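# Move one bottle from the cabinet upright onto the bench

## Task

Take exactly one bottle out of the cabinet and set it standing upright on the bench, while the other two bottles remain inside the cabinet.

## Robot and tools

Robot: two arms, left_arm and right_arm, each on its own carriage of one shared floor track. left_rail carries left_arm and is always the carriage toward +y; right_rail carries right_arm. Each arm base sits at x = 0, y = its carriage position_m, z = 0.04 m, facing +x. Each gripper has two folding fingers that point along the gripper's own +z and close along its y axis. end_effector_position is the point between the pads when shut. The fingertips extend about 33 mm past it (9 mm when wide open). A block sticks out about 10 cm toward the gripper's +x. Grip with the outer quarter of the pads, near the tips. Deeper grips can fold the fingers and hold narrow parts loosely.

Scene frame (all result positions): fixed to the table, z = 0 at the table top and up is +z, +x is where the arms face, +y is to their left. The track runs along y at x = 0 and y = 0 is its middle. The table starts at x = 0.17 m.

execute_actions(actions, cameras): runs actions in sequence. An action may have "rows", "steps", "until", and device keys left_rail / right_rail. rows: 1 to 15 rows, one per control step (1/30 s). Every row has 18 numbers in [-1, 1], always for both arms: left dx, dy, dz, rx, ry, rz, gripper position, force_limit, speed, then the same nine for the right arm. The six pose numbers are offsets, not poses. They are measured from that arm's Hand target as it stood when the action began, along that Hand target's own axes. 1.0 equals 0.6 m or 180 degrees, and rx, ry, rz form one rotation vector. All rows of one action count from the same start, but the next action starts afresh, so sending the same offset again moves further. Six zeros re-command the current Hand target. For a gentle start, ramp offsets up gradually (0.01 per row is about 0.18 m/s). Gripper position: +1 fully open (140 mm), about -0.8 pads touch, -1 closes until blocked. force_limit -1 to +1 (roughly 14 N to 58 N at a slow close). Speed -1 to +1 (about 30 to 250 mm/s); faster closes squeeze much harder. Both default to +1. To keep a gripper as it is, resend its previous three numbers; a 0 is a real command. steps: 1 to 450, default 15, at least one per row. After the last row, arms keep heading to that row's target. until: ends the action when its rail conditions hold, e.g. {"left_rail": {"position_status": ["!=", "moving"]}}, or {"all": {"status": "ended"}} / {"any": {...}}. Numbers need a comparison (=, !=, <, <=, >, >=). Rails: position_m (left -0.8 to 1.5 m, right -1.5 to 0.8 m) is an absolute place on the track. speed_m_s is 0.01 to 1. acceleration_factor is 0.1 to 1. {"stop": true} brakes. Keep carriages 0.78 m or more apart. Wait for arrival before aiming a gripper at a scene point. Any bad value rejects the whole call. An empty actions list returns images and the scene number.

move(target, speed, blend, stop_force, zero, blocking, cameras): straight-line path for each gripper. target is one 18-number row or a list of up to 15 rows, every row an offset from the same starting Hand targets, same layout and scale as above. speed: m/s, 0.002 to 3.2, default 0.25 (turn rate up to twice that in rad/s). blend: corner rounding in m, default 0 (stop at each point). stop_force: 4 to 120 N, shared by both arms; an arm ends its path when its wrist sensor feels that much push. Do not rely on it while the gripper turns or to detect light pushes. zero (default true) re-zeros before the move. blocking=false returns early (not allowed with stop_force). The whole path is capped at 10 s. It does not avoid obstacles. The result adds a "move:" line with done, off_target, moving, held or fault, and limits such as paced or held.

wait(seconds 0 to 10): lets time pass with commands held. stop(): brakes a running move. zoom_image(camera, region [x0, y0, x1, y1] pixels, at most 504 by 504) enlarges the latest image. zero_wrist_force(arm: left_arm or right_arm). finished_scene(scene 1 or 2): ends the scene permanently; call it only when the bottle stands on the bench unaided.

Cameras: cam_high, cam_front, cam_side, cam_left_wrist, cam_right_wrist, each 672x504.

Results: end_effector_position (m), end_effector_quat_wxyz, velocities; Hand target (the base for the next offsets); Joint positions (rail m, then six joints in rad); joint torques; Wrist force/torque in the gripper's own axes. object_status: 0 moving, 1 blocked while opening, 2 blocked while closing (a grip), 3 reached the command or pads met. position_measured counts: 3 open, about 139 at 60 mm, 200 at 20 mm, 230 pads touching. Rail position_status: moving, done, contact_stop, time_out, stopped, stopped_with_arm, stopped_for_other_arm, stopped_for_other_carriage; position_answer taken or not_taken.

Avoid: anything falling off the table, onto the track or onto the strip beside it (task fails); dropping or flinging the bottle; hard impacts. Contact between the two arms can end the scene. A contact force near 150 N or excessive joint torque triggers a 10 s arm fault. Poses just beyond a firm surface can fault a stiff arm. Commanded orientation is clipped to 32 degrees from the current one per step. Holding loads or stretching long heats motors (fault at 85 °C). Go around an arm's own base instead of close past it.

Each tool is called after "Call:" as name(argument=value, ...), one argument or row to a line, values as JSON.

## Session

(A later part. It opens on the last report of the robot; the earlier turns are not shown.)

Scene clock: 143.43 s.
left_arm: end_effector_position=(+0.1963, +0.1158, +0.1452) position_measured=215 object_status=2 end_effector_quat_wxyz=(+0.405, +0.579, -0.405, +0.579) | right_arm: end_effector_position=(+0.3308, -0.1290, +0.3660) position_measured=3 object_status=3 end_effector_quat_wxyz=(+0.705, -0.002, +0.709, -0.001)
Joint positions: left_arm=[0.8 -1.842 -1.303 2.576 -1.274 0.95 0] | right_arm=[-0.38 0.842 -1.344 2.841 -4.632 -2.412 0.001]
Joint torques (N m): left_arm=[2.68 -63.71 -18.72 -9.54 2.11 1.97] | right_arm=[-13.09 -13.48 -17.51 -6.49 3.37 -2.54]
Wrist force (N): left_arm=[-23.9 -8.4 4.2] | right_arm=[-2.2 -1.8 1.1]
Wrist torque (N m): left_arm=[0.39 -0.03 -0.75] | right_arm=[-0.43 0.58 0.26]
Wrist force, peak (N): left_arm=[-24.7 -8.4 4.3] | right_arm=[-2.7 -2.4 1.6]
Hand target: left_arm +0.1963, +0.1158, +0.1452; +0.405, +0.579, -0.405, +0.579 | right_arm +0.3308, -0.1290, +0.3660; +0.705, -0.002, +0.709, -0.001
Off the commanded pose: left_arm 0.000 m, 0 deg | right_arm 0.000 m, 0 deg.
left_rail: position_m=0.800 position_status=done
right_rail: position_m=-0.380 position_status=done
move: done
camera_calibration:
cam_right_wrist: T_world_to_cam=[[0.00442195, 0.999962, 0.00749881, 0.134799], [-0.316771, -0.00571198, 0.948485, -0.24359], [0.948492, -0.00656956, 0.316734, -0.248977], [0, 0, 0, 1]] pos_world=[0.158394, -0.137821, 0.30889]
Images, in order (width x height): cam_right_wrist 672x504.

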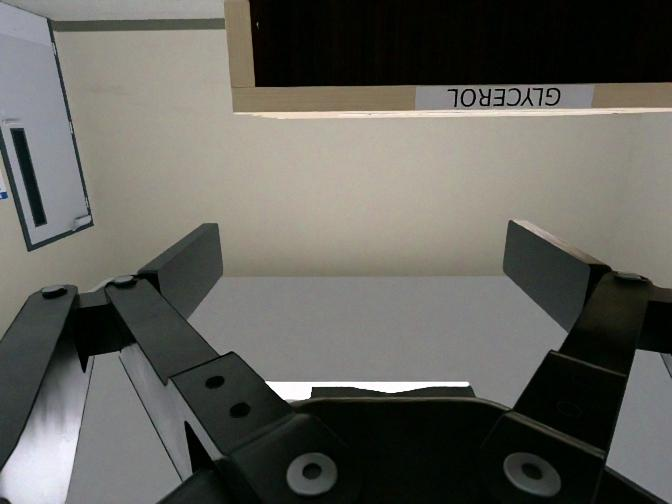

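Call:
move(
  target=[
    [0,0,0,0,0,0,-1,0,-1,0.38,0,-0.04,0,0,0,0.3,-1,-0.5],
  ],
  speed=0.25,
  cameras=["cam_right_wrist","cam_side","cam_front"],
)

Call:
zoom_image(
  camera="cam_right_wrist",
  region=[180, 0, 672, 330],
)

Scene clock: 150.40 s.
left_arm: end_effector_position=(+0.1963, +0.1158, +0.1452) position_measured=215 object_status=2 end_effector_quat_wxyz=(+0.405, +0.579, -0.405, +0.579) | right_arm: end_effector_position=(+0.3308, -0.1288, +0.3647) position_measured=91 object_status=0 end_effector_quat_wxyz=(+0.705, -0.002, +0.709, -0.001)
Joint positions: left_arm=[0.8 -1.842 -1.303 2.576 -1.274 0.95 0] | right_arm=[-0.38 0.843 -1.337 2.841 -4.639 -2.413 0.001]
Joint torques (N m): left_arm=[0.55 -60.86 -19.55 -9.6 2.46 1.68] | right_arm=[-12.69 -37.91 -16.92 1.63 3.59 -2.18]
Wrist force (N): left_arm=[-24.1 -8.0 4.0] | right_arm=[-2.5 -2.2 0.8]
Wrist torque (N m): left_arm=[0.47 0.00 -0.74] | right_arm=[-0.51 0.67 0.16]
Wrist force, peak (N): left_arm=[-24.6 -8.7 4.1] | right_arm=[-3.5 -2.4 1.5]
Hand target: left_arm +0.1963, +0.1158, +0.1452; +0.405, +0.579, -0.405, +0.579 | right_arm +0.3308, -0.1288, +0.3647; +0.705, -0.002, +0.709, -0.001 (not the last commanded pose)
Off the commanded pose: left_arm 0.000 m, 0 deg | right_arm 0.228 m, 0 deg.
left_rail: position_m=0.800 position_status=done
right_rail: position_m=-0.380 position_status=done
move: held (right_arm; a check stopped the path); limits=held
pose unreachable (right arm): on one or more control steps of this call, first in action 0 (counted from 0), this arm could not follow its commanded pose, so it was not sent that pose on those steps. It may still have moved: this result reports where it is.
cause: moving toward the commanded pose would bring two parts of the arm too close to each other (its gripper and another part of the arm, with joints 5 (wrist 1) to 7 (wrist 3) between them, 8 mm apart when it was first held).
camera_calibration:
cam_right_wrist: T_world_to_cam=[[0.00426234, 0.999964, 0.00734269, 0.134781], [-0.316648, -0.00561527, 0.948526, -0.24247], [0.948533, -0.00636799, 0.316613, -0.248538], [0, 0, 0, 1]] pos_world=[0.158394, -0.13772, 0.30769]
Images, in order (width x height): cam_front 672x504, cam_side 672x504, cam_right_wrist 672x504.

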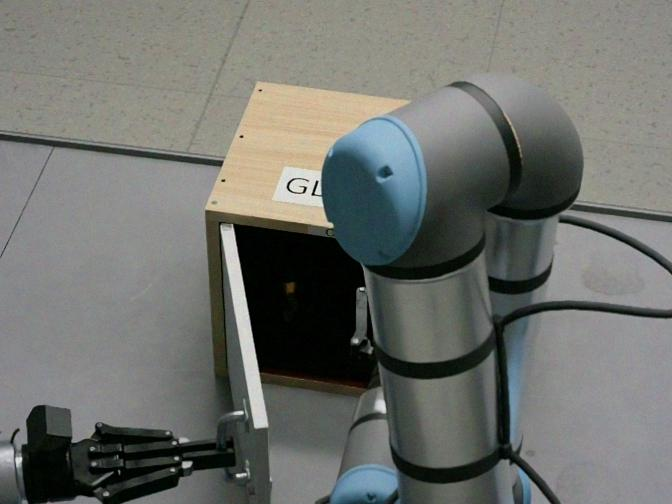

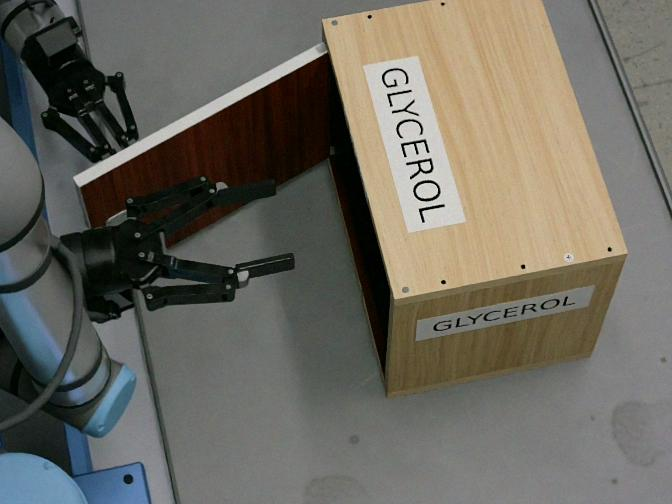

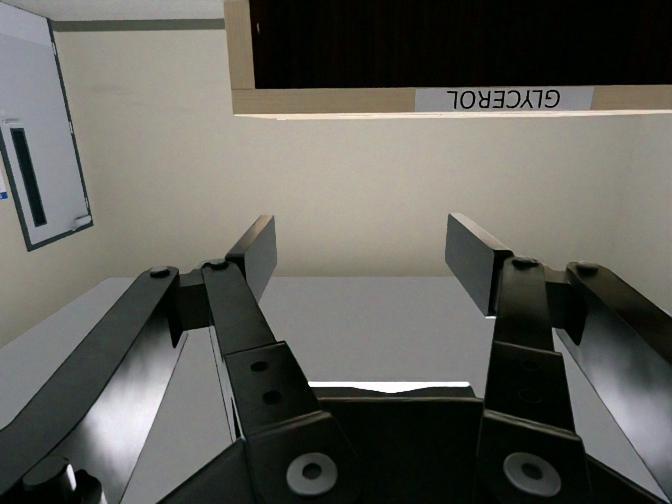

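Scaled by 1.024.

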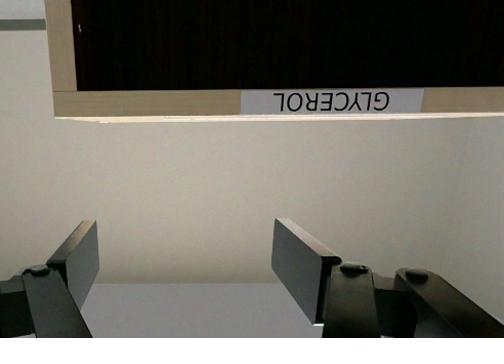

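Call:
move(
  target=[
    [0,0,0,0,0,0,-0.2,0,-0.5,0,0,0,0,0,0,0.3,-1,-0.5],
    [0,0,-0.2,0,0,0,-0.2,0,-0.5,0,0,0,0,0,0,0.3,-1,-0.5],
    [0.6,0,-0.2,0,0,0,-0.2,0,-0.5,0,0,0,0,0,0,0.3,-1,-0.5],
  ],
  speed=[0.2,0.1,0.3],
  cameras=["cam_high"],
)

Call:
execute_actions(
  actions=[
    {"right_rail":{"position_m":-1.1},"steps":200,"until":{"right_rail":{"position_status":["!=","moving"]}}},
  ],
)

Scene clock: 176.77 s.
left_arm: end_effector_position=(+0.1551, +0.2285, +0.5052) position_measured=154 object_status=3 end_effector_quat_wxyz=(+0.405, +0.579, -0.405, +0.579) | right_arm: end_effector_position=(+0.3308, -0.1289, +0.3647) position_measured=91 object_status=3 end_effector_quat_wxyz=(+0.705, -0.002, +0.709, -0.001)
Joint positions: left_arm=[0.8 -2.173 -2.242 2.375 -0.133 0.618 0] | right_arm=[-0.38 0.843 -1.337 2.841 -4.639 -2.413 0.001]
Joint torques (N m): left_arm=[-11.79 16.1 -63.06 1.28 -2.3 -2.65] | right_arm=[-11.93 -38.51 -16.85 1.72 3.36 -0.13]
Wrist force (N): left_arm=[-0.3 0.1 0.5] | right_arm=[-2.9 -2.1 1.4]
Wrist torque (N m): left_arm=[0.16 0.04 -0.45] | right_arm=[-0.49 0.77 0.16]
Wrist force, peak (N): left_arm=[-24.5 -8.7 4.1] | right_arm=[-3.2 -2.0 1.7]
Hand target: left_arm +0.1551, +0.2285, +0.5052; +0.405, +0.579, -0.405, +0.579 | right_arm +0.3308, -0.1289, +0.3647; +0.705, -0.002, +0.709, -0.001
Off the commanded pose: left_arm 0.000 m, 0 deg | right_arm 0.000 m, 0 deg.
left_rail: position_m=0.800 position_status=done
right_rail: position_m=-0.380 position_status=done
move: done
Images, in order (width x height): cam_high 672x504.

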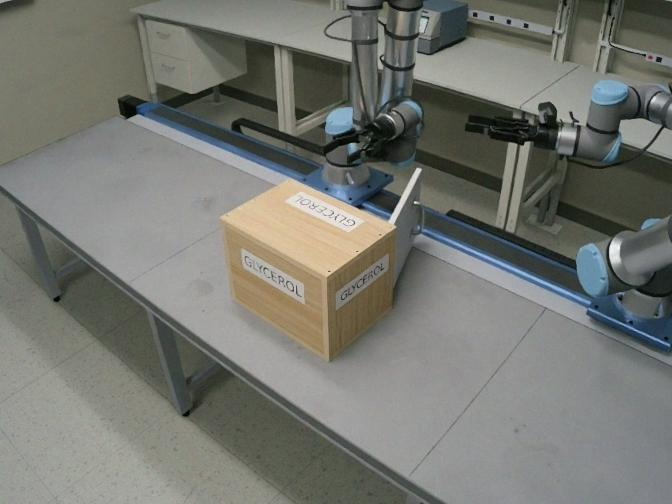

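Scene clock: 179.03 s.
left_arm: end_effector_position=(+0.1551, +0.2285, +0.5052) position_measured=154 object_status=3 end_effector_quat_wxyz=(+0.405, +0.579, -0.405, +0.579) | right_arm: end_effector_position=(+0.3308, -0.8488, +0.3647) position_measured=91 object_status=3 end_effector_quat_wxyz=(+0.705, -0.002, +0.709, -0.001)
Joint positions: left_arm=[0.8 -2.173 -2.242 2.374 -0.133 0.618 0] | right_arm=[-1.1 0.843 -1.337 2.841 -4.639 -2.413 0.001]
Joint torques (N m): left_arm=[-12.11 17.74 -62.75 1.37 -2.33 -2.39] | right_arm=[-5.04 -21.23 2.81 -2.45 -0.82 -0.1]
Wrist force (N): left_arm=[-0.7 0.1 0.3] | right_arm=[-2.6 -2.3 0.8]
Wrist torque (N m): left_arm=[0.15 0.14 -0.46] | right_arm=[-0.53 0.69 0.16]
Wrist force, peak (N): left_arm=[-1.3 -0.2 0.4] | right_arm=[-2.7 -3.8 1.1]
Hand target: left_arm +0.1551, +0.2285, +0.5052; +0.405, +0.579, -0.405, +0.579 | right_arm +0.3308, -0.8488, +0.3647; +0.705, -0.002, +0.709, -0.001
Tool commands: left_gripper/position=-0.2 left_gripper/force_limit=+0.0 left_gripper/speed=-0.5 right_gripper/position=+0.3 right_gripper/force_limit=-1.0 right_gripper/speed=-0.5
Off the commanded pose: left_arm 0.000 m, 0 deg | right_arm 0.000 m, 0 deg.
left_rail: position_m=0.800 position_status=done
right_rail: position_m=-1.100 position_status=done

Call:
execute_actions(
  actions=[
    {"left_rail":{"position_m":0.4},"steps":200,"until":{"left_rail":{"position_status":["!=","moving"]}}},
  ],
)

Call:
move(
  target=[
    [-0.258,-0.297,0.037,0.389,0,0,0.3,-1,-0.5,0,0,0,0,0,0,0.3,-1,-0.5],
    [-0.625,-0.297,0.037,0.389,0,0,0.3,-1,-0.5,0,0,0,0,0,0,0.3,-1,-0.5],
  ],
  speed=0.3,
  cameras=["cam_left_wrist","cam_side","cam_front","cam_high"],
)

Call:
zoom_image(
  camera="cam_left_wrist",
  region=[168, 0, 672, 300],
)

Scene clock: 184.43 s.
left_arm: end_effector_position=(+0.1551, -0.1715, +0.5052) position_measured=154 object_status=3 end_effector_quat_wxyz=(+0.405, +0.579, -0.405, +0.579) | right_arm: end_effector_position=(+0.3308, -0.8489, +0.3647) position_measured=91 object_status=3 end_effector_quat_wxyz=(+0.705, -0.002, +0.709, -0.001)
Joint positions: left_arm=[0.4 -2.173 -2.242 2.374 -0.133 0.618 0] | right_arm=[-1.1 0.843 -1.337 2.841 -4.639 -2.413 0.001]
Joint torques (N m): left_arm=[0.92 1.93 -56.66 -2.8 -1.41 -2.44] | right_arm=[5.41 -18.75 2.66 -6.05 -2.9 -0.23]
Wrist force (N): left_arm=[-0.7 0.1 0.3] | right_arm=[-2.4 -2.4 0.9]
Wrist torque (N m): left_arm=[0.15 0.13 -0.47] | right_arm=[-0.56 0.66 0.17]
Wrist force, peak (N): left_arm=[-1.1 0.6 2.1] | right_arm=[-2.7 -2.6 1.2]
Hand target: left_arm +0.1551, -0.1715, +0.5052; +0.405, +0.579, -0.405, +0.579 | right_arm +0.3308, -0.8489, +0.3647; +0.705, -0.002, +0.709, -0.001
Tool commands: left_gripper/position=-0.2 left_gripper/force_limit=+0.0 left_gripper/speed=-0.5 right_gripper/position=+0.3 right_gripper/force_limit=-1.0 right_gripper/speed=-0.5
Off the commanded pose: left_arm 0.000 m, 0 deg | right_arm 0.000 m, 0 deg.
left_rail: position_m=0.400 position_status=done
right_rail: position_m=-1.100 position_status=done

Scene clock: 188.53 s.
left_arm: end_effector_position=(+0.3302, -0.1313, +0.1303) position_measured=91 object_status=3 end_effector_quat_wxyz=(+0.000, +0.707, +0.000, +0.707) | right_arm: end_effector_position=(+0.3308, -0.8489, +0.3647) position_measured=91 object_status=3 end_effector_quat_wxyz=(+0.705, -0.002, +0.709, -0.001)
Joint positions: left_arm=[0.4 -1.924 -1.117 2.266 -1.148 -0.354 -0.001] | right_arm=[-1.1 0.843 -1.337 2.841 -4.639 -2.413 0.001]
Joint torques (N m): left_arm=[12.65 -42.91 -6.81 -3 2.05 1.86] | right_arm=[13.78 -20.04 2.64 -5.94 -3.07 -0.18]
Wrist force (N): left_arm=[-0.5 0.3 0.0] | right_arm=[-2.0 -1.8 1.5]
Wrist torque (N m): left_arm=[0.21 0.13 -0.60] | right_arm=[-0.43 0.57 0.16]
Wrist force, peak (N): left_arm=[-2.8 0.1 0.7] | right_arm=[-3.1 -2.4 1.3]
Hand target: left_arm +0.3302, -0.1313, +0.1302; +0.000, +0.707, +0.000, +0.707 | right_arm +0.3308, -0.8489, +0.3647; +0.705, -0.002, +0.709, -0.001
Off the commanded pose: left_arm 0.000 m, 0 deg | right_arm 0.000 m, 0 deg.
left_rail: position_m=0.400 position_status=done
right_rail: position_m=-1.100 position_status=done
move: done
camera_calibration:
cam_left_wrist: T_world_to_cam=[[-0.00608225, -0.998547, -0.0535465, -0.112778], [-0.296124, 0.0529443, -0.953681, 0.233936], [0.95513, 0.0100559, -0.296016, -0.0991683], [0, 0, 0, 1]] pos_world=[0.163307, -0.124003, 0.187706]
Images, in order (width x height): cam_high 672x504, cam_front 672x504, cam_side 672x504, cam_left_wrist 672x504.

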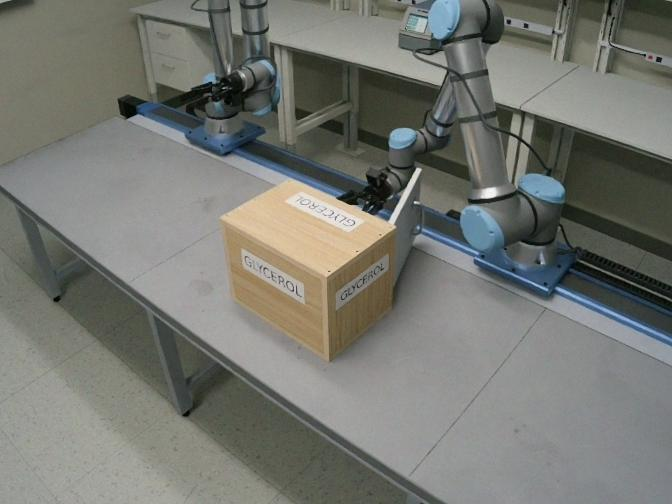

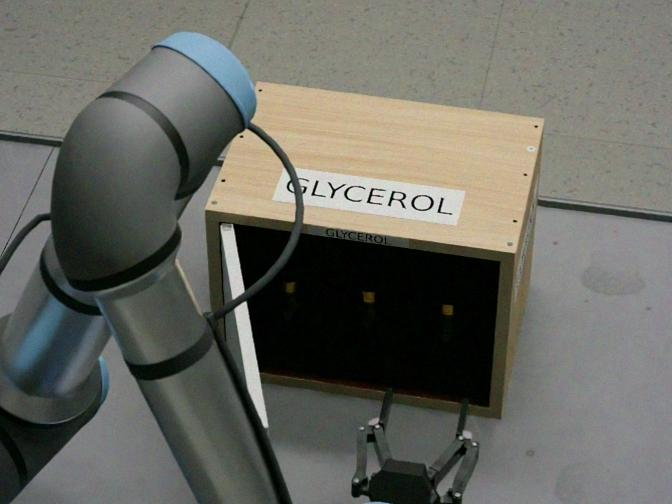

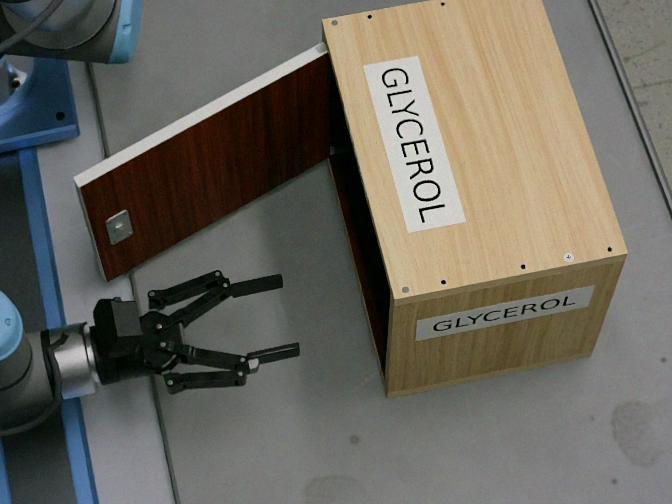

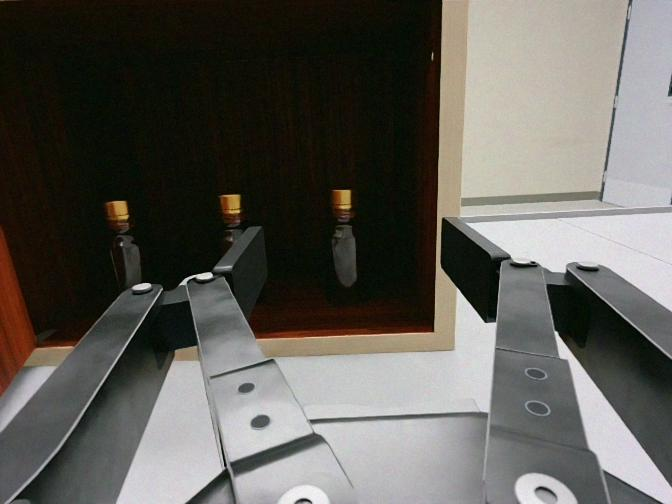

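Scaled by 1.000.

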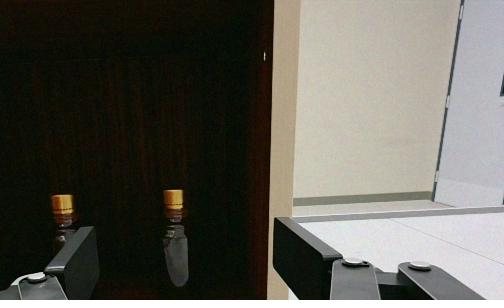

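Call:
zoom_image(
  camera="cam_left_wrist",
  region=[280, 170, 420, 330],
)

Call:
zoom_image(
  camera="cam_left_wrist",
  region=[60, 180, 200, 340],
)

Scaled by 3.150.

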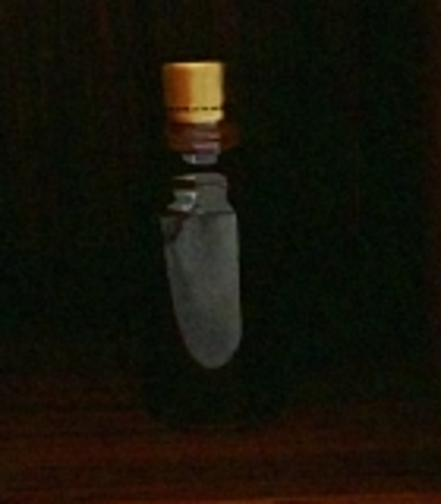

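Scaled by 3.150.

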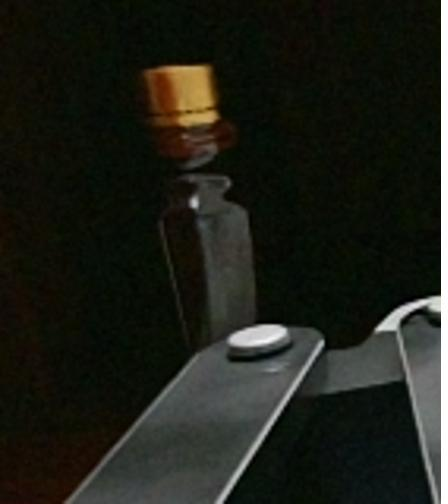

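Call:
move(
  target=[
    [-0.107,0.002,0,0,0,0,0.1,-1,-0.5,0,0,0,0,0,0,0.3,-1,-0.5],
    [-0.107,0.002,0.233,0,0,0,0.1,-1,-0.5,0,0,0,0,0,0,0.3,-1,-0.5],
  ],
  speed=0.15,
  stop_force=12,
  cameras=["cam_left_wrist","cam_front"],
)

Call:
zoom_image(
  camera="cam_left_wrist",
  region=[200, 130, 500, 350],
)

Scene clock: 206.70 s.
left_arm: end_effector_position=(+0.3303, -0.1313, +0.0925) position_measured=117 object_status=3 end_effector_quat_wxyz=(-0.001, +0.707, +0.000, +0.708) | right_arm: end_effector_position=(+0.3308, -0.8489, +0.3647) position_measured=91 object_status=3 end_effector_quat_wxyz=(+0.705, -0.002, +0.709, -0.001)
Joint positions: left_arm=[0.4 -1.924 -1.042 2.267 -1.222 -0.354 -0.003] | right_arm=[-1.1 0.843 -1.337 2.841 -4.639 -2.413 0.001]
Joint torques (N m): left_arm=[-6.23 -65.26 -3.51 4.15 -1.21 1.76] | right_arm=[13.65 -19.4 2.69 -5.88 -2.88 -0.48]
Wrist force (N): left_arm=[-1.0 0.4 0.4] | right_arm=[-2.6 -2.0 1.3]
Wrist torque (N m): left_arm=[0.25 0.23 -0.46] | right_arm=[-0.47 0.71 0.16]
Wrist force, peak (N): left_arm=[-7.8 -0.4 0.6] | right_arm=[-2.9 -2.3 1.5]
Hand target: left_arm +0.3302, -0.1313, +0.0925; -0.001, +0.707, +0.000, +0.708 (not the last commanded pose) | right_arm +0.3308, -0.8489, +0.3647; +0.705, -0.002, +0.709, -0.001
Off the commanded pose: left_arm 0.142 m, 0 deg | right_arm 0.000 m, 0 deg.
left_rail: position_m=0.400 position_status=done
right_rail: position_m=-1.100 position_status=done
move: held (left_arm; a check stopped the path); path passed 1 of 2 targets; limits=held
pose unreachable (left arm): on one or more control steps of this call, first in action 0 (counted from 0), this arm could not follow its commanded pose, so it was not sent that pose on those steps. It may still have moved: this result reports where it is.
cause: moving toward the commanded pose would bring a part of the arm (its gripper, 32 mm from the body when it was first held) too close to the robot's own body.
camera_calibration:
cam_left_wrist: T_world_to_cam=[[-0.00595799, -0.998524, -0.0539919, -0.114863], [-0.295226, 0.0533425, -0.953937, 0.197646], [0.955409, 0.0102563, -0.295108, -0.110572], [0, 0, 0, 1]] pos_world=[0.163307, -0.124102, 0.14971]
Images, in order (width x height): cam_front 672x504, cam_left_wrist 672x504.

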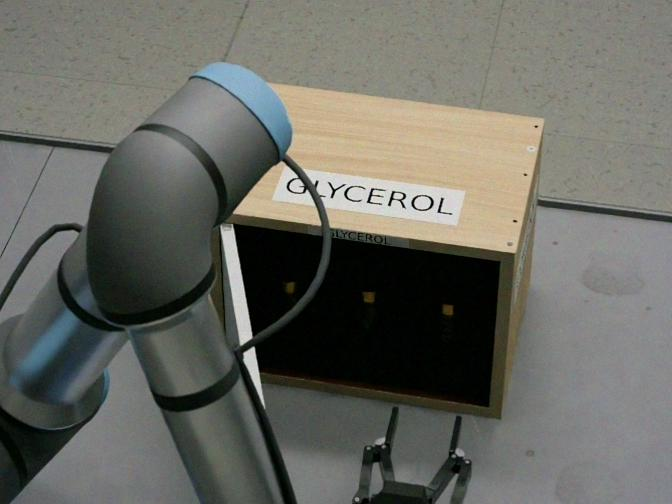

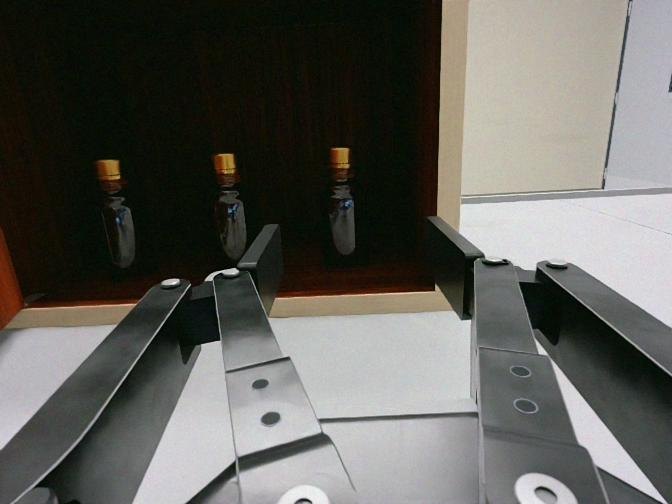

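Scaled by 1.680.

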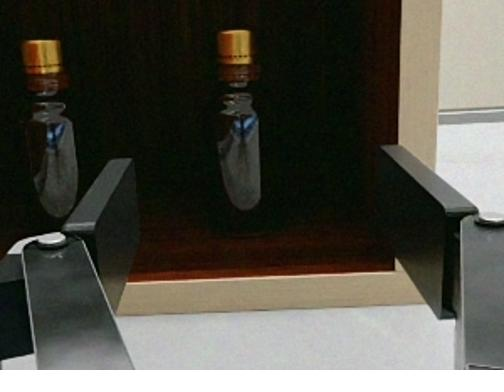

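Call:
move(
  target=[
    [0,-0.005,0.14,0,0,0,0.1,-1,-0.5,0,0,0,0,0,0,0.3,-1,-0.5],
    [-0.041,-0.005,0.21,0,0,0,0.1,-1,-0.5,0,0,0,0,0,0,0.3,-1,-0.5],
  ],
  speed=0.15,
  cameras=["cam_left_wrist"],
)

Call:
zoom_image(
  camera="cam_left_wrist",
  region=[200, 50, 500, 350],
)

Scene clock: 214.83 s.
left_arm: end_effector_position=(+0.4561, -0.1281, +0.0681) position_measured=117 object_status=3 end_effector_quat_wxyz=(-0.001, +0.707, +0.000, +0.708) | right_arm: end_effector_position=(+0.3308, -0.8489, +0.3647) position_measured=91 object_status=3 end_effector_quat_wxyz=(+0.705, -0.002, +0.709, -0.001)
Joint positions: left_arm=[0.4 -1.683 -0.986 2.245 -1.248 -0.114 -0.01] | right_arm=[-1.1 0.843 -1.337 2.841 -4.639 -2.413 0.001]
Joint torques (N m): left_arm=[12.09 -44.33 -26.95 -3.96 1.83 2.12] | right_arm=[13.89 -19.59 1.73 -5.74 -2.93 -0.87]
Wrist force (N): left_arm=[-1.2 0.5 0.5] | right_arm=[-2.8 -2.3 1.2]
Wrist torque (N m): left_arm=[0.32 0.27 -0.51] | right_arm=[-0.54 0.74 0.16]
Wrist force, peak (N): left_arm=[-1.2 1.0 1.6] | right_arm=[-3.3 -2.3 1.1]
Hand target: left_arm +0.4563, -0.1281, +0.0680; -0.001, +0.707, +0.000, +0.708 | right_arm +0.3308, -0.8489, +0.3647; +0.705, -0.002, +0.709, -0.001
Off the commanded pose: left_arm 0.000 m, 0 deg | right_arm 0.000 m, 0 deg.
left_rail: position_m=0.400 position_status=done
right_rail: position_m=-1.100 position_status=done
move: done
camera_calibration:
cam_left_wrist: T_world_to_cam=[[-0.00592865, -0.998529, -0.0538965, -0.112251], [-0.295227, 0.0532428, -0.953942, 0.211423], [0.955409, 0.0102561, -0.295109, -0.237966], [0, 0, 0, 1]] pos_world=[0.289107, -0.120902, 0.12541]
Images, in order (width x height): cam_left_wrist 672x504.

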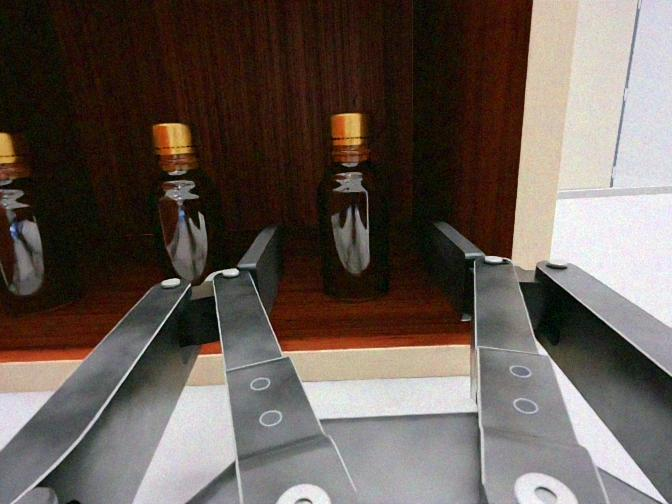

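Scaled by 1.680.

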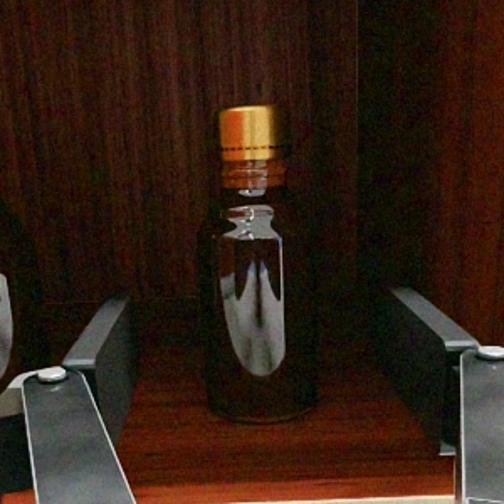

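Call:
move(
  target=[0,0.003,0.123,0,0,0,0.1,-1,-0.5,0,0,0,0,0,0,0.3,-1,-0.5],
  speed=0.08,
  stop_force=10,
  cameras=["cam_left_wrist"],
)

Call:
zoom_image(
  camera="cam_left_wrist",
  region=[200, 50, 500, 350],
)

Scene clock: 224.87 s.
left_arm: end_effector_position=(+0.5301, -0.1298, +0.0681) position_measured=117 object_status=3 end_effector_quat_wxyz=(-0.001, +0.707, +0.000, +0.707) | right_arm: end_effector_position=(+0.3308, -0.8489, +0.3647) position_measured=91 object_status=3 end_effector_quat_wxyz=(+0.705, -0.002, +0.709, -0.001)
Joint positions: left_arm=[0.4 -1.542 -0.974 2.208 -1.256 0.028 0.022] | right_arm=[-1.1 0.843 -1.337 2.841 -4.639 -2.413 0.001]
Joint torques (N m): left_arm=[10.02 -72.38 -3.98 -4.34 2.37 1.87] | right_arm=[13.57 -19.25 2.03 -5.86 -2.8 -0.71]
Wrist force (N): left_arm=[-0.7 0.6 -0.1] | right_arm=[-2.5 -2.4 1.3]
Wrist torque (N m): left_arm=[0.33 0.17 -0.64] | right_arm=[-0.55 0.69 0.15]
Wrist force, peak (N): left_arm=[-1.3 0.7 0.6] | right_arm=[-3.1 -2.0 1.5]
Hand target: left_arm +0.5301, -0.1298, +0.0681; -0.001, +0.707, +0.000, +0.708 | right_arm +0.3308, -0.8489, +0.3647; +0.705, -0.002, +0.709, -0.001
Off the commanded pose: left_arm 0.000 m, 0 deg | right_arm 0.000 m, 0 deg.
left_rail: position_m=0.400 position_status=done
right_rail: position_m=-1.100 position_status=done
move: done
camera_calibration:
cam_left_wrist: T_world_to_cam=[[-0.00599142, -0.998524, -0.053989, -0.113475], [-0.295801, 0.0533435, -0.953759, 0.233556], [0.955231, 0.0102556, -0.295684, -0.308512], [0, 0, 0, 1]] pos_world=[0.363107, -0.122602, 0.125407]
Images, in order (width x height): cam_left_wrist 672x504.

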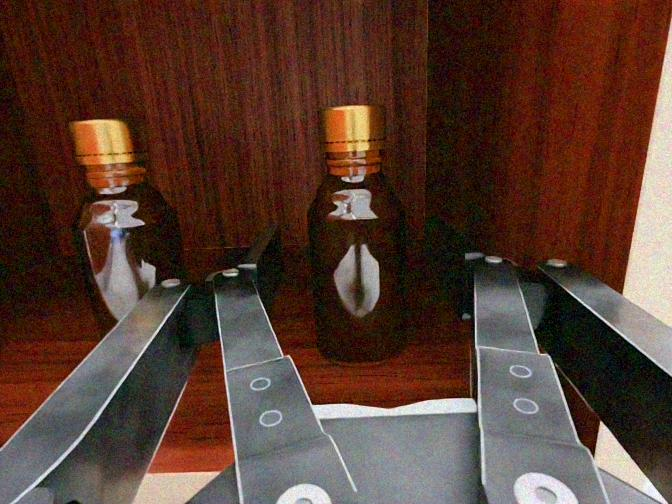

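Scaled by 1.680.

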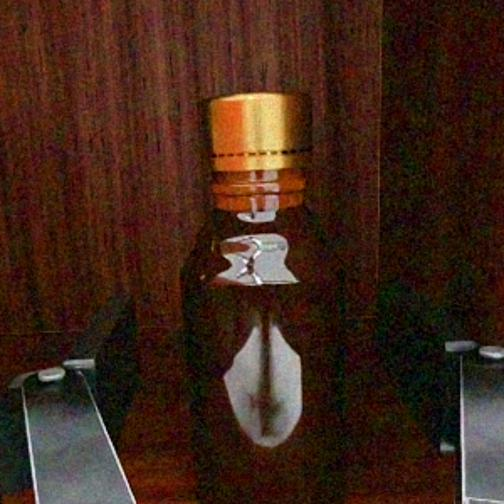

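Call:
move(
  target=[0,0,0.02,0,0,0,0.1,-1,-0.5,0,0,0,0,0,0,0.3,-1,-0.5],
  speed=0.06,
  stop_force=10,
)

Call:
execute_actions(
  actions=[
    {"rows":[[0,0,0,0,0,0,-1,-0.5,-1,0,0,0,0,0,0,0.3,-1,-0.5]],"steps":75},
  ],
  cameras=["cam_left_wrist"],
)

Scene clock: 229.33 s.
left_arm: end_effector_position=(+0.5421, -0.1298, +0.0681) position_measured=117 object_status=3 end_effector_quat_wxyz=(-0.001, +0.707, +0.000, +0.708) | right_arm: end_effector_position=(+0.3308, -0.8489, +0.3647) position_measured=91 object_status=3 end_effector_quat_wxyz=(+0.705, -0.002, +0.709, -0.001)
Joint positions: left_arm=[0.4 -1.52 -0.97 2.201 -1.254 0.05 0.024] | right_arm=[-1.1 0.843 -1.337 2.841 -4.639 -2.413 0.001]
Joint torques (N m): left_arm=[12.57 -50.93 -28.44 2.53 1.97 -2.63] | right_arm=[14.25 -18.87 1.85 -5.74 -2.84 -0.94]
Wrist force (N): left_arm=[-0.7 0.4 0.2] | right_arm=[-2.7 -2.1 1.1]
Wrist torque (N m): left_arm=[0.28 0.18 -0.54] | right_arm=[-0.49 0.74 0.16]
Wrist force, peak (N): left_arm=[-1.2 0.7 0.4] | right_arm=[-2.9 -2.6 1.2]
Hand target: left_arm +0.5421, -0.1298, +0.0681; -0.001, +0.707, +0.000, +0.708 | right_arm +0.3308, -0.8489, +0.3647; +0.705, -0.002, +0.709, -0.001
Off the commanded pose: left_arm 0.000 m, 0 deg | right_arm 0.000 m, 0 deg.
left_rail: position_m=0.400 position_status=done
right_rail: position_m=-1.100 position_status=done
move: done

Scene clock: 232.03 s.
left_arm: end_effector_position=(+0.5421, -0.1298, +0.0681) position_measured=197 object_status=2 end_effector_quat_wxyz=(-0.001, +0.707, +0.000, +0.708) | right_arm: end_effector_position=(+0.3308, -0.8489, +0.3647) position_measured=91 object_status=3 end_effector_quat_wxyz=(+0.705, -0.002, +0.709, -0.001)
Joint positions: left_arm=[0.4 -1.52 -0.97 2.201 -1.254 0.05 0.024] | right_arm=[-1.1 0.843 -1.337 2.841 -4.639 -2.413 0.001]
Joint torques (N m): left_arm=[-1.66 -52.3 -28.03 -0.72 3.51 -2.52] | right_arm=[13.91 -20.85 1.94 -5.65 -2.95 -1.08]
Wrist force (N): left_arm=[5.0 -11.6 -1.1] | right_arm=[-2.3 -2.1 1.5]
Wrist torque (N m): left_arm=[-0.53 0.06 -0.66] | right_arm=[-0.50 0.64 0.16]
Wrist force, peak (N): left_arm=[5.0 -11.7 -1.3] | right_arm=[-3.0 -2.4 1.5]
Hand target: left_arm +0.5421, -0.1298, +0.0681; -0.001, +0.707, +0.000, +0.708 | right_arm +0.3308, -0.8489, +0.3647; +0.705, -0.002, +0.709, -0.001
Off the commanded pose: left_arm 0.000 m, 0 deg | right_arm 0.000 m, 0 deg.
left_rail: position_m=0.400 position_status=done
right_rail: position_m=-1.100 position_status=done
camera_calibration:
cam_left_wrist: T_world_to_cam=[[-0.00595799, -0.998524, -0.0539919, -0.113415], [-0.295226, 0.0533425, -0.953937, 0.236915], [0.955409, 0.0102563, -0.295108, -0.320114], [0, 0, 0, 1]] pos_world=[0.375107, -0.122602, 0.12541]
Images, in order (width x height): cam_left_wrist 672x504.

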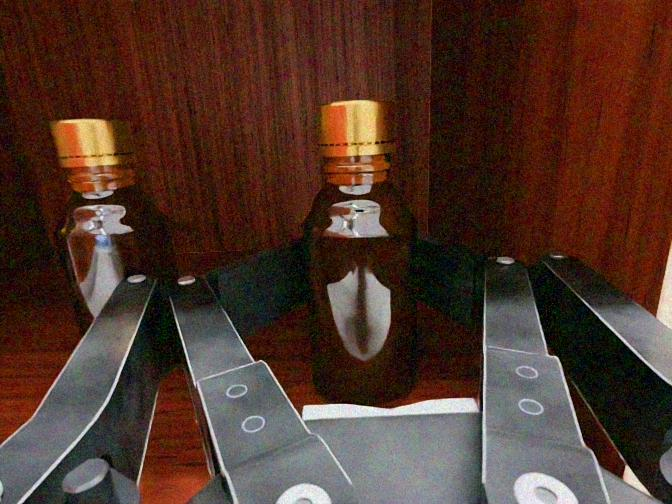

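Call:
execute_actions(
  actions=[
    {"rows":[[0,0,0,0,0,0,0.1,-0.5,-1,0,0,0,0,0,0,0.3,-1,-0.5]],"steps":70},
  ],
)

Call:
move(
  target=[0,0,-0.03,0,0,0,0.1,-0.5,-1,0,0,0,0,0,0,0.3,-1,-0.5],
  speed=0.06,
  cameras=["cam_left_wrist"],
)

Call:
execute_actions(
  actions=[
    {"rows":[[0,0,0,0,0,0,-1,-0.5,-1,0,0,0,0,0,0,0.3,-1,-0.5]],"steps":75},
  ],
  cameras=["cam_left_wrist"],
)

Scene clock: 239.33 s.
left_arm: end_effector_position=(+0.5421, -0.1298, +0.0681) position_measured=117 object_status=3 end_effector_quat_wxyz=(-0.001, +0.707, +0.000, +0.708) | right_arm: end_effector_position=(+0.3308, -0.8489, +0.3647) position_measured=91 object_status=3 end_effector_quat_wxyz=(+0.705, -0.002, +0.709, -0.001)
Joint positions: left_arm=[0.4 -1.52 -0.97 2.201 -1.254 0.05 0.024] | right_arm=[-1.1 0.843 -1.337 2.841 -4.639 -2.413 0.001]
Joint torques (N m): left_arm=[10.6 -65.11 -3.81 -2.25 -1.81 -0.69] | right_arm=[13.93 -20.09 1.24 -5.86 -2.97 -1.33]
Wrist force (N): left_arm=[-1.0 0.3 0.1] | right_arm=[-2.4 -1.9 1.4]
Wrist torque (N m): left_arm=[0.27 0.23 -0.50] | right_arm=[-0.45 0.66 0.16]
Wrist force, peak (N): left_arm=[4.9 -12.0 -1.3] | right_arm=[-2.9 -2.3 1.2]
Hand target: left_arm +0.5421, -0.1298, +0.0681; -0.001, +0.707, +0.000, +0.708 | right_arm +0.3308, -0.8489, +0.3647; +0.705, -0.002, +0.709, -0.001
Off the commanded pose: left_arm 0.000 m, 0 deg | right_arm 0.000 m, 0 deg.
left_rail: position_m=0.400 position_status=done
right_rail: position_m=-1.100 position_status=done

Scene clock: 240.33 s.
left_arm: end_effector_position=(+0.5242, -0.1299, +0.0681) position_measured=117 object_status=3 end_effector_quat_wxyz=(-0.001, +0.707, +0.000, +0.707) | right_arm: end_effector_position=(+0.3308, -0.8489, +0.3647) position_measured=91 object_status=3 end_effector_quat_wxyz=(+0.705, -0.002, +0.709, -0.001)
Joint positions: left_arm=[0.4 -1.553 -0.975 2.213 -1.264 0.016 0.027] | right_arm=[-1.1 0.843 -1.337 2.841 -4.639 -2.413 0.001]
Joint torques (N m): left_arm=[-10.07 -71.88 -3.82 -4.18 -2.51 2.31] | right_arm=[13.42 -19.92 1.52 -5.76 -2.82 -1.34]
Wrist force (N): left_arm=[-0.7 0.2 0.2] | right_arm=[-2.9 -2.0 1.1]
Wrist torque (N m): left_arm=[0.24 0.18 -0.63] | right_arm=[-0.48 0.76 0.16]
Wrist force, peak (N): left_arm=[-0.9 0.0 0.9] | right_arm=[-3.0 -2.0 1.5]
Hand target: left_arm +0.5241, -0.1299, +0.0681; -0.001, +0.707, +0.000, +0.708 | right_arm +0.3308, -0.8489, +0.3647; +0.705, -0.002, +0.709, -0.001
Off the commanded pose: left_arm 0.000 m, 0 deg | right_arm 0.000 m, 0 deg.
left_rail: position_m=0.400 position_status=done
right_rail: position_m=-1.100 position_status=done
move: done
camera_calibration:
cam_left_wrist: T_world_to_cam=[[-0.00599719, -0.998524, -0.0539868, -0.113503], [-0.295921, 0.0533418, -0.953722, 0.231943], [0.955194, 0.0102561, -0.295804, -0.302819], [0, 0, 0, 1]] pos_world=[0.357207, -0.122602, 0.125507]
Images, in order (width x height): cam_left_wrist 672x504.

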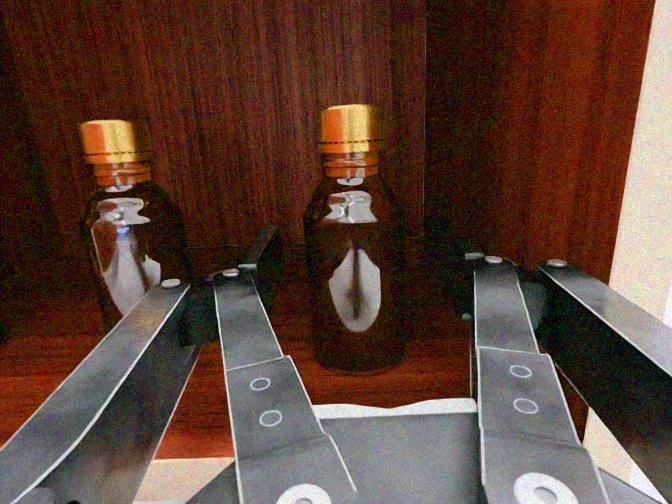

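Scene clock: 243.03 s.
left_arm: end_effector_position=(+0.5241, -0.1298, +0.0681) position_measured=162 object_status=2 end_effector_quat_wxyz=(-0.001, +0.707, +0.000, +0.707) | right_arm: end_effector_position=(+0.3308, -0.8489, +0.3647) position_measured=91 object_status=3 end_effector_quat_wxyz=(+0.705, -0.002, +0.709, -0.001)
Joint positions: left_arm=[0.4 -1.553 -0.977 2.218 -1.288 0.016 0.047] | right_arm=[-1.1 0.843 -1.337 2.841 -4.639 -2.413 0.001]
Joint torques (N m): left_arm=[-7.52 -72.55 -2.83 -4.37 -0.03 1.99] | right_arm=[14.74 -19.79 1.44 -5.69 -2.99 -1.49]
Wrist force (N): left_arm=[-1.0 1.1 0.2] | right_arm=[-2.4 -2.0 1.3]
Wrist torque (N m): left_arm=[0.36 0.24 -0.70] | right_arm=[-0.48 0.67 0.17]
Wrist force, peak (N): left_arm=[-1.0 1.1 0.7] | right_arm=[-2.7 -2.6 1.0]
Hand target: left_arm +0.5241, -0.1299, +0.0681; -0.001, +0.707, +0.000, +0.708 | right_arm +0.3308, -0.8489, +0.3647; +0.705, -0.002, +0.709, -0.001
Off the commanded pose: left_arm 0.000 m, 0 deg | right_arm 0.000 m, 0 deg.
left_rail: position_m=0.400 position_status=done
right_rail: position_m=-1.100 position_status=done
camera_calibration:
cam_left_wrist: T_world_to_cam=[[-0.00598007, -0.998524, -0.0539883, -0.113515], [-0.295619, 0.0533415, -0.953816, 0.231724], [0.955287, 0.0102561, -0.295502, -0.302824], [0, 0, 0, 1]] pos_world=[0.357107, -0.122602, 0.125408]
Images, in order (width x height): cam_left_wrist 672x504.

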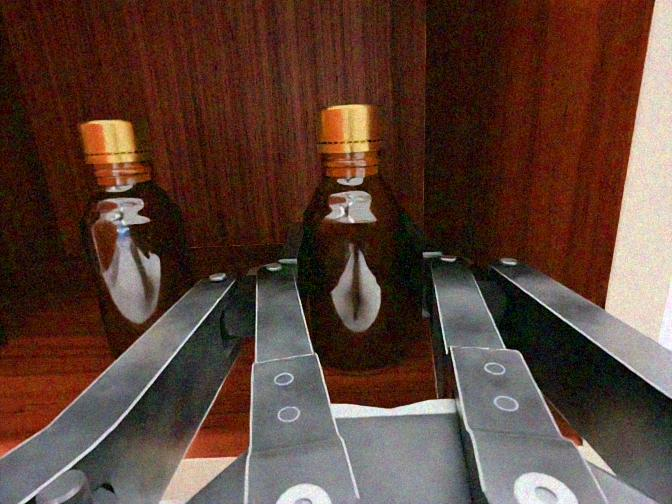

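Call:
execute_actions(
  actions=[
    {"rows":[[0,0,0,0,0,0,0.1,-0.5,-1,0,0,0,0,0,0,0.3,-1,-0.5]],"steps":40},
  ],
)

Call:
move(
  target=[0.023,0,0.003,0,0,0,0.1,-0.5,-1,0,0,0,0,0,0,0.3,-1,-0.5],
  speed=0.06,
)

Call:
execute_actions(
  actions=[
    {"rows":[[0,0,0,0,0,0,-1,-0.5,-1,0,0,0,0,0,0,0.3,-1,-0.5]],"steps":75},
  ],
  cameras=["cam_left_wrist"],
)

Call:
move(
  target=[0.04,0,0,0,0,0,-1,-0.5,-1,0,0,0,0,0,0,0.3,-1,-0.5],
  speed=0.05,
  cameras=["cam_left_wrist"],
)

Scene clock: 253.37 s.
left_arm: end_effector_position=(+0.5241, -0.1298, +0.0681) position_measured=117 object_status=3 end_effector_quat_wxyz=(-0.001, +0.707, +0.000, +0.707) | right_arm: end_effector_position=(+0.3308, -0.8489, +0.3647) position_measured=91 object_status=3 end_effector_quat_wxyz=(+0.705, -0.002, +0.709, -0.001)
Joint positions: left_arm=[0.4 -1.553 -0.977 2.22 -1.297 0.016 0.054] | right_arm=[-1.1 0.843 -1.337 2.841 -4.639 -2.413 0.001]
Joint torques (N m): left_arm=[-2.16 -71.58 -3.87 -4.4 0.55 2.03] | right_arm=[13.65 -19.8 1.2 -5.87 -2.9 -1.61]
Wrist force (N): left_arm=[-0.7 0.5 0.6] | right_arm=[-2.5 -1.9 0.9]
Wrist torque (N m): left_arm=[0.32 0.18 -0.63] | right_arm=[-0.43 0.69 0.16]
Wrist force, peak (N): left_arm=[-1.1 1.3 0.9] | right_arm=[-2.7 -2.3 1.6]
Hand target: left_arm +0.5241, -0.1298, +0.0681; -0.001, +0.707, +0.000, +0.708 | right_arm +0.3308, -0.8489, +0.3647; +0.705, -0.002, +0.709, -0.001
Off the commanded pose: left_arm 0.000 m, 0 deg | right_arm 0.000 m, 0 deg.
left_rail: position_m=0.400 position_status=done
right_rail: position_m=-1.100 position_status=done

Scene clock: 254.23 s.
left_arm: end_effector_position=(+0.5258, -0.1298, +0.0818) position_measured=117 object_status=3 end_effector_quat_wxyz=(-0.001, +0.707, +0.000, +0.708) | right_arm: end_effector_position=(+0.3308, -0.8489, +0.3647) position_measured=91 object_status=3 end_effector_quat_wxyz=(+0.705, -0.002, +0.709, -0.001)
Joint positions: left_arm=[0.4 -1.55 -1.004 2.222 -1.284 0.02 0.066] | right_arm=[-1.1 0.843 -1.337 2.841 -4.639 -2.413 0.001]
Joint torques (N m): left_arm=[13.04 -70.32 -5.3 2.45 2.15 1.84] | right_arm=[13.28 -19.06 0.97 -5.63 -2.98 -1.52]
Wrist force (N): left_arm=[-0.4 0.3 0.3] | right_arm=[-2.4 -1.9 1.1]
Wrist torque (N m): left_arm=[0.30 0.14 -0.62] | right_arm=[-0.44 0.65 0.16]
Wrist force, peak (N): left_arm=[-1.0 0.6 0.5] | right_arm=[-2.9 -2.2 0.9]
Hand target: left_arm +0.5259, -0.1298, +0.0819; -0.001, +0.707, +0.000, +0.708 | right_arm +0.3308, -0.8489, +0.3647; +0.705, -0.002, +0.709, -0.001
Off the commanded pose: left_arm 0.000 m, 0 deg | right_arm 0.000 m, 0 deg.
left_rail: position_m=0.400 position_status=done
right_rail: position_m=-1.100 position_status=done
move: done

Scene clock: 256.93 s.
left_arm: end_effector_position=(+0.5259, -0.1298, +0.0819) position_measured=187 object_status=2 end_effector_quat_wxyz=(-0.001, +0.707, +0.000, +0.708) | right_arm: end_effector_position=(+0.3308, -0.8489, +0.3647) position_measured=91 object_status=3 end_effector_quat_wxyz=(+0.705, -0.002, +0.709, -0.001)
Joint positions: left_arm=[0.4 -1.55 -1.004 2.222 -1.28 0.02 0.063] | right_arm=[-1.1 0.843 -1.337 2.841 -4.639 -2.413 0.001]
Joint torques (N m): left_arm=[0.42 -47.88 -34.68 1.77 0.34 -2.41] | right_arm=[13.4 -20.09 1.11 -5.87 -2.98 -1.67]
Wrist force (N): left_arm=[2.6 -8.7 -1.2] | right_arm=[-2.5 -2.1 1.3]
Wrist torque (N m): left_arm=[-0.24 0.15 -0.60] | right_arm=[-0.49 0.69 0.16]
Wrist force, peak (N): left_arm=[3.1 -8.8 -0.8] | right_arm=[-3.0 -2.2 1.3]
Hand target: left_arm +0.5259, -0.1298, +0.0819; -0.001, +0.707, +0.000, +0.708 | right_arm +0.3308, -0.8489, +0.3647; +0.705, -0.002, +0.709, -0.001
Off the commanded pose: left_arm 0.000 m, 0 deg | right_arm 0.000 m, 0 deg.
left_rail: position_m=0.400 position_status=done
right_rail: position_m=-1.100 position_status=done
camera_calibration:
cam_left_wrist: T_world_to_cam=[[-0.00595203, -0.998524, -0.0539934, -0.112774], [-0.295107, 0.0533435, -0.953974, 0.245164], [0.955446, 0.0102557, -0.294989, -0.300623], [0, 0, 0, 1]] pos_world=[0.358907, -0.122602, 0.13911]
Images, in order (width x height): cam_left_wrist 672x504.

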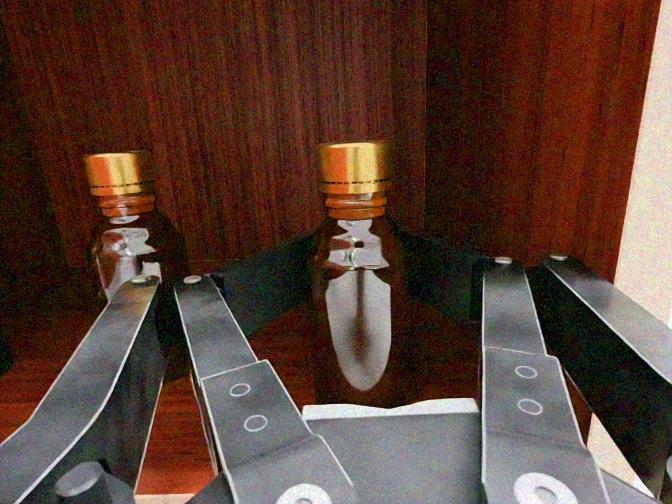

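Scene clock: 257.97 s.
left_arm: end_effector_position=(+0.5259, -0.1297, +0.1058) position_measured=187 object_status=2 end_effector_quat_wxyz=(-0.001, +0.707, +0.000, +0.708) | right_arm: end_effector_position=(+0.3308, -0.8489, +0.3647) position_measured=91 object_status=3 end_effector_quat_wxyz=(+0.705, -0.002, +0.709, -0.001)
Joint positions: left_arm=[0.4 -1.55 -1.05 2.226 -1.255 0.02 0.08] | right_arm=[-1.1 0.843 -1.337 2.841 -4.639 -2.413 0.001]
Joint torques (N m): left_arm=[-13.3 -73.58 -26.47 1.71 2.3 -2.38] | right_arm=[13.58 -19.41 0.55 -5.76 -2.96 -1.59]
Wrist force (N): left_arm=[-5.5 -7.0 0.2] | right_arm=[-2.8 -1.8 1.2]
Wrist torque (N m): left_arm=[-0.03 0.34 -0.38] | right_arm=[-0.41 0.75 0.16]
Wrist force, peak (N): left_arm=[-7.1 -11.0 0.7] | right_arm=[-3.0 -2.3 0.8]
Hand target: left_arm +0.5258, -0.1299, +0.1059; -0.001, +0.707, +0.000, +0.708 | right_arm +0.3308, -0.8489, +0.3647; +0.705, -0.002, +0.709, -0.001
Off the commanded pose: left_arm 0.000 m, 0 deg | right_arm 0.000 m, 0 deg.
left_rail: position_m=0.400 position_status=done
right_rail: position_m=-1.100 position_status=done
move: done
camera_calibration:
cam_left_wrist: T_world_to_cam=[[-0.00589826, -0.998512, -0.0542155, -0.11147], [-0.294809, 0.0535431, -0.954055, 0.2678], [0.955538, 0.010356, -0.294686, -0.293672], [0, 0, 0, 1]] pos_world=[0.358907, -0.122602, 0.162912]
Images, in order (width x height): cam_left_wrist 672x504.

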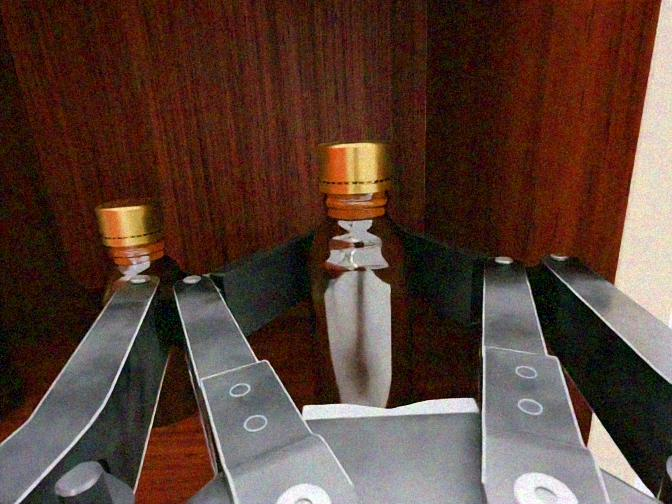

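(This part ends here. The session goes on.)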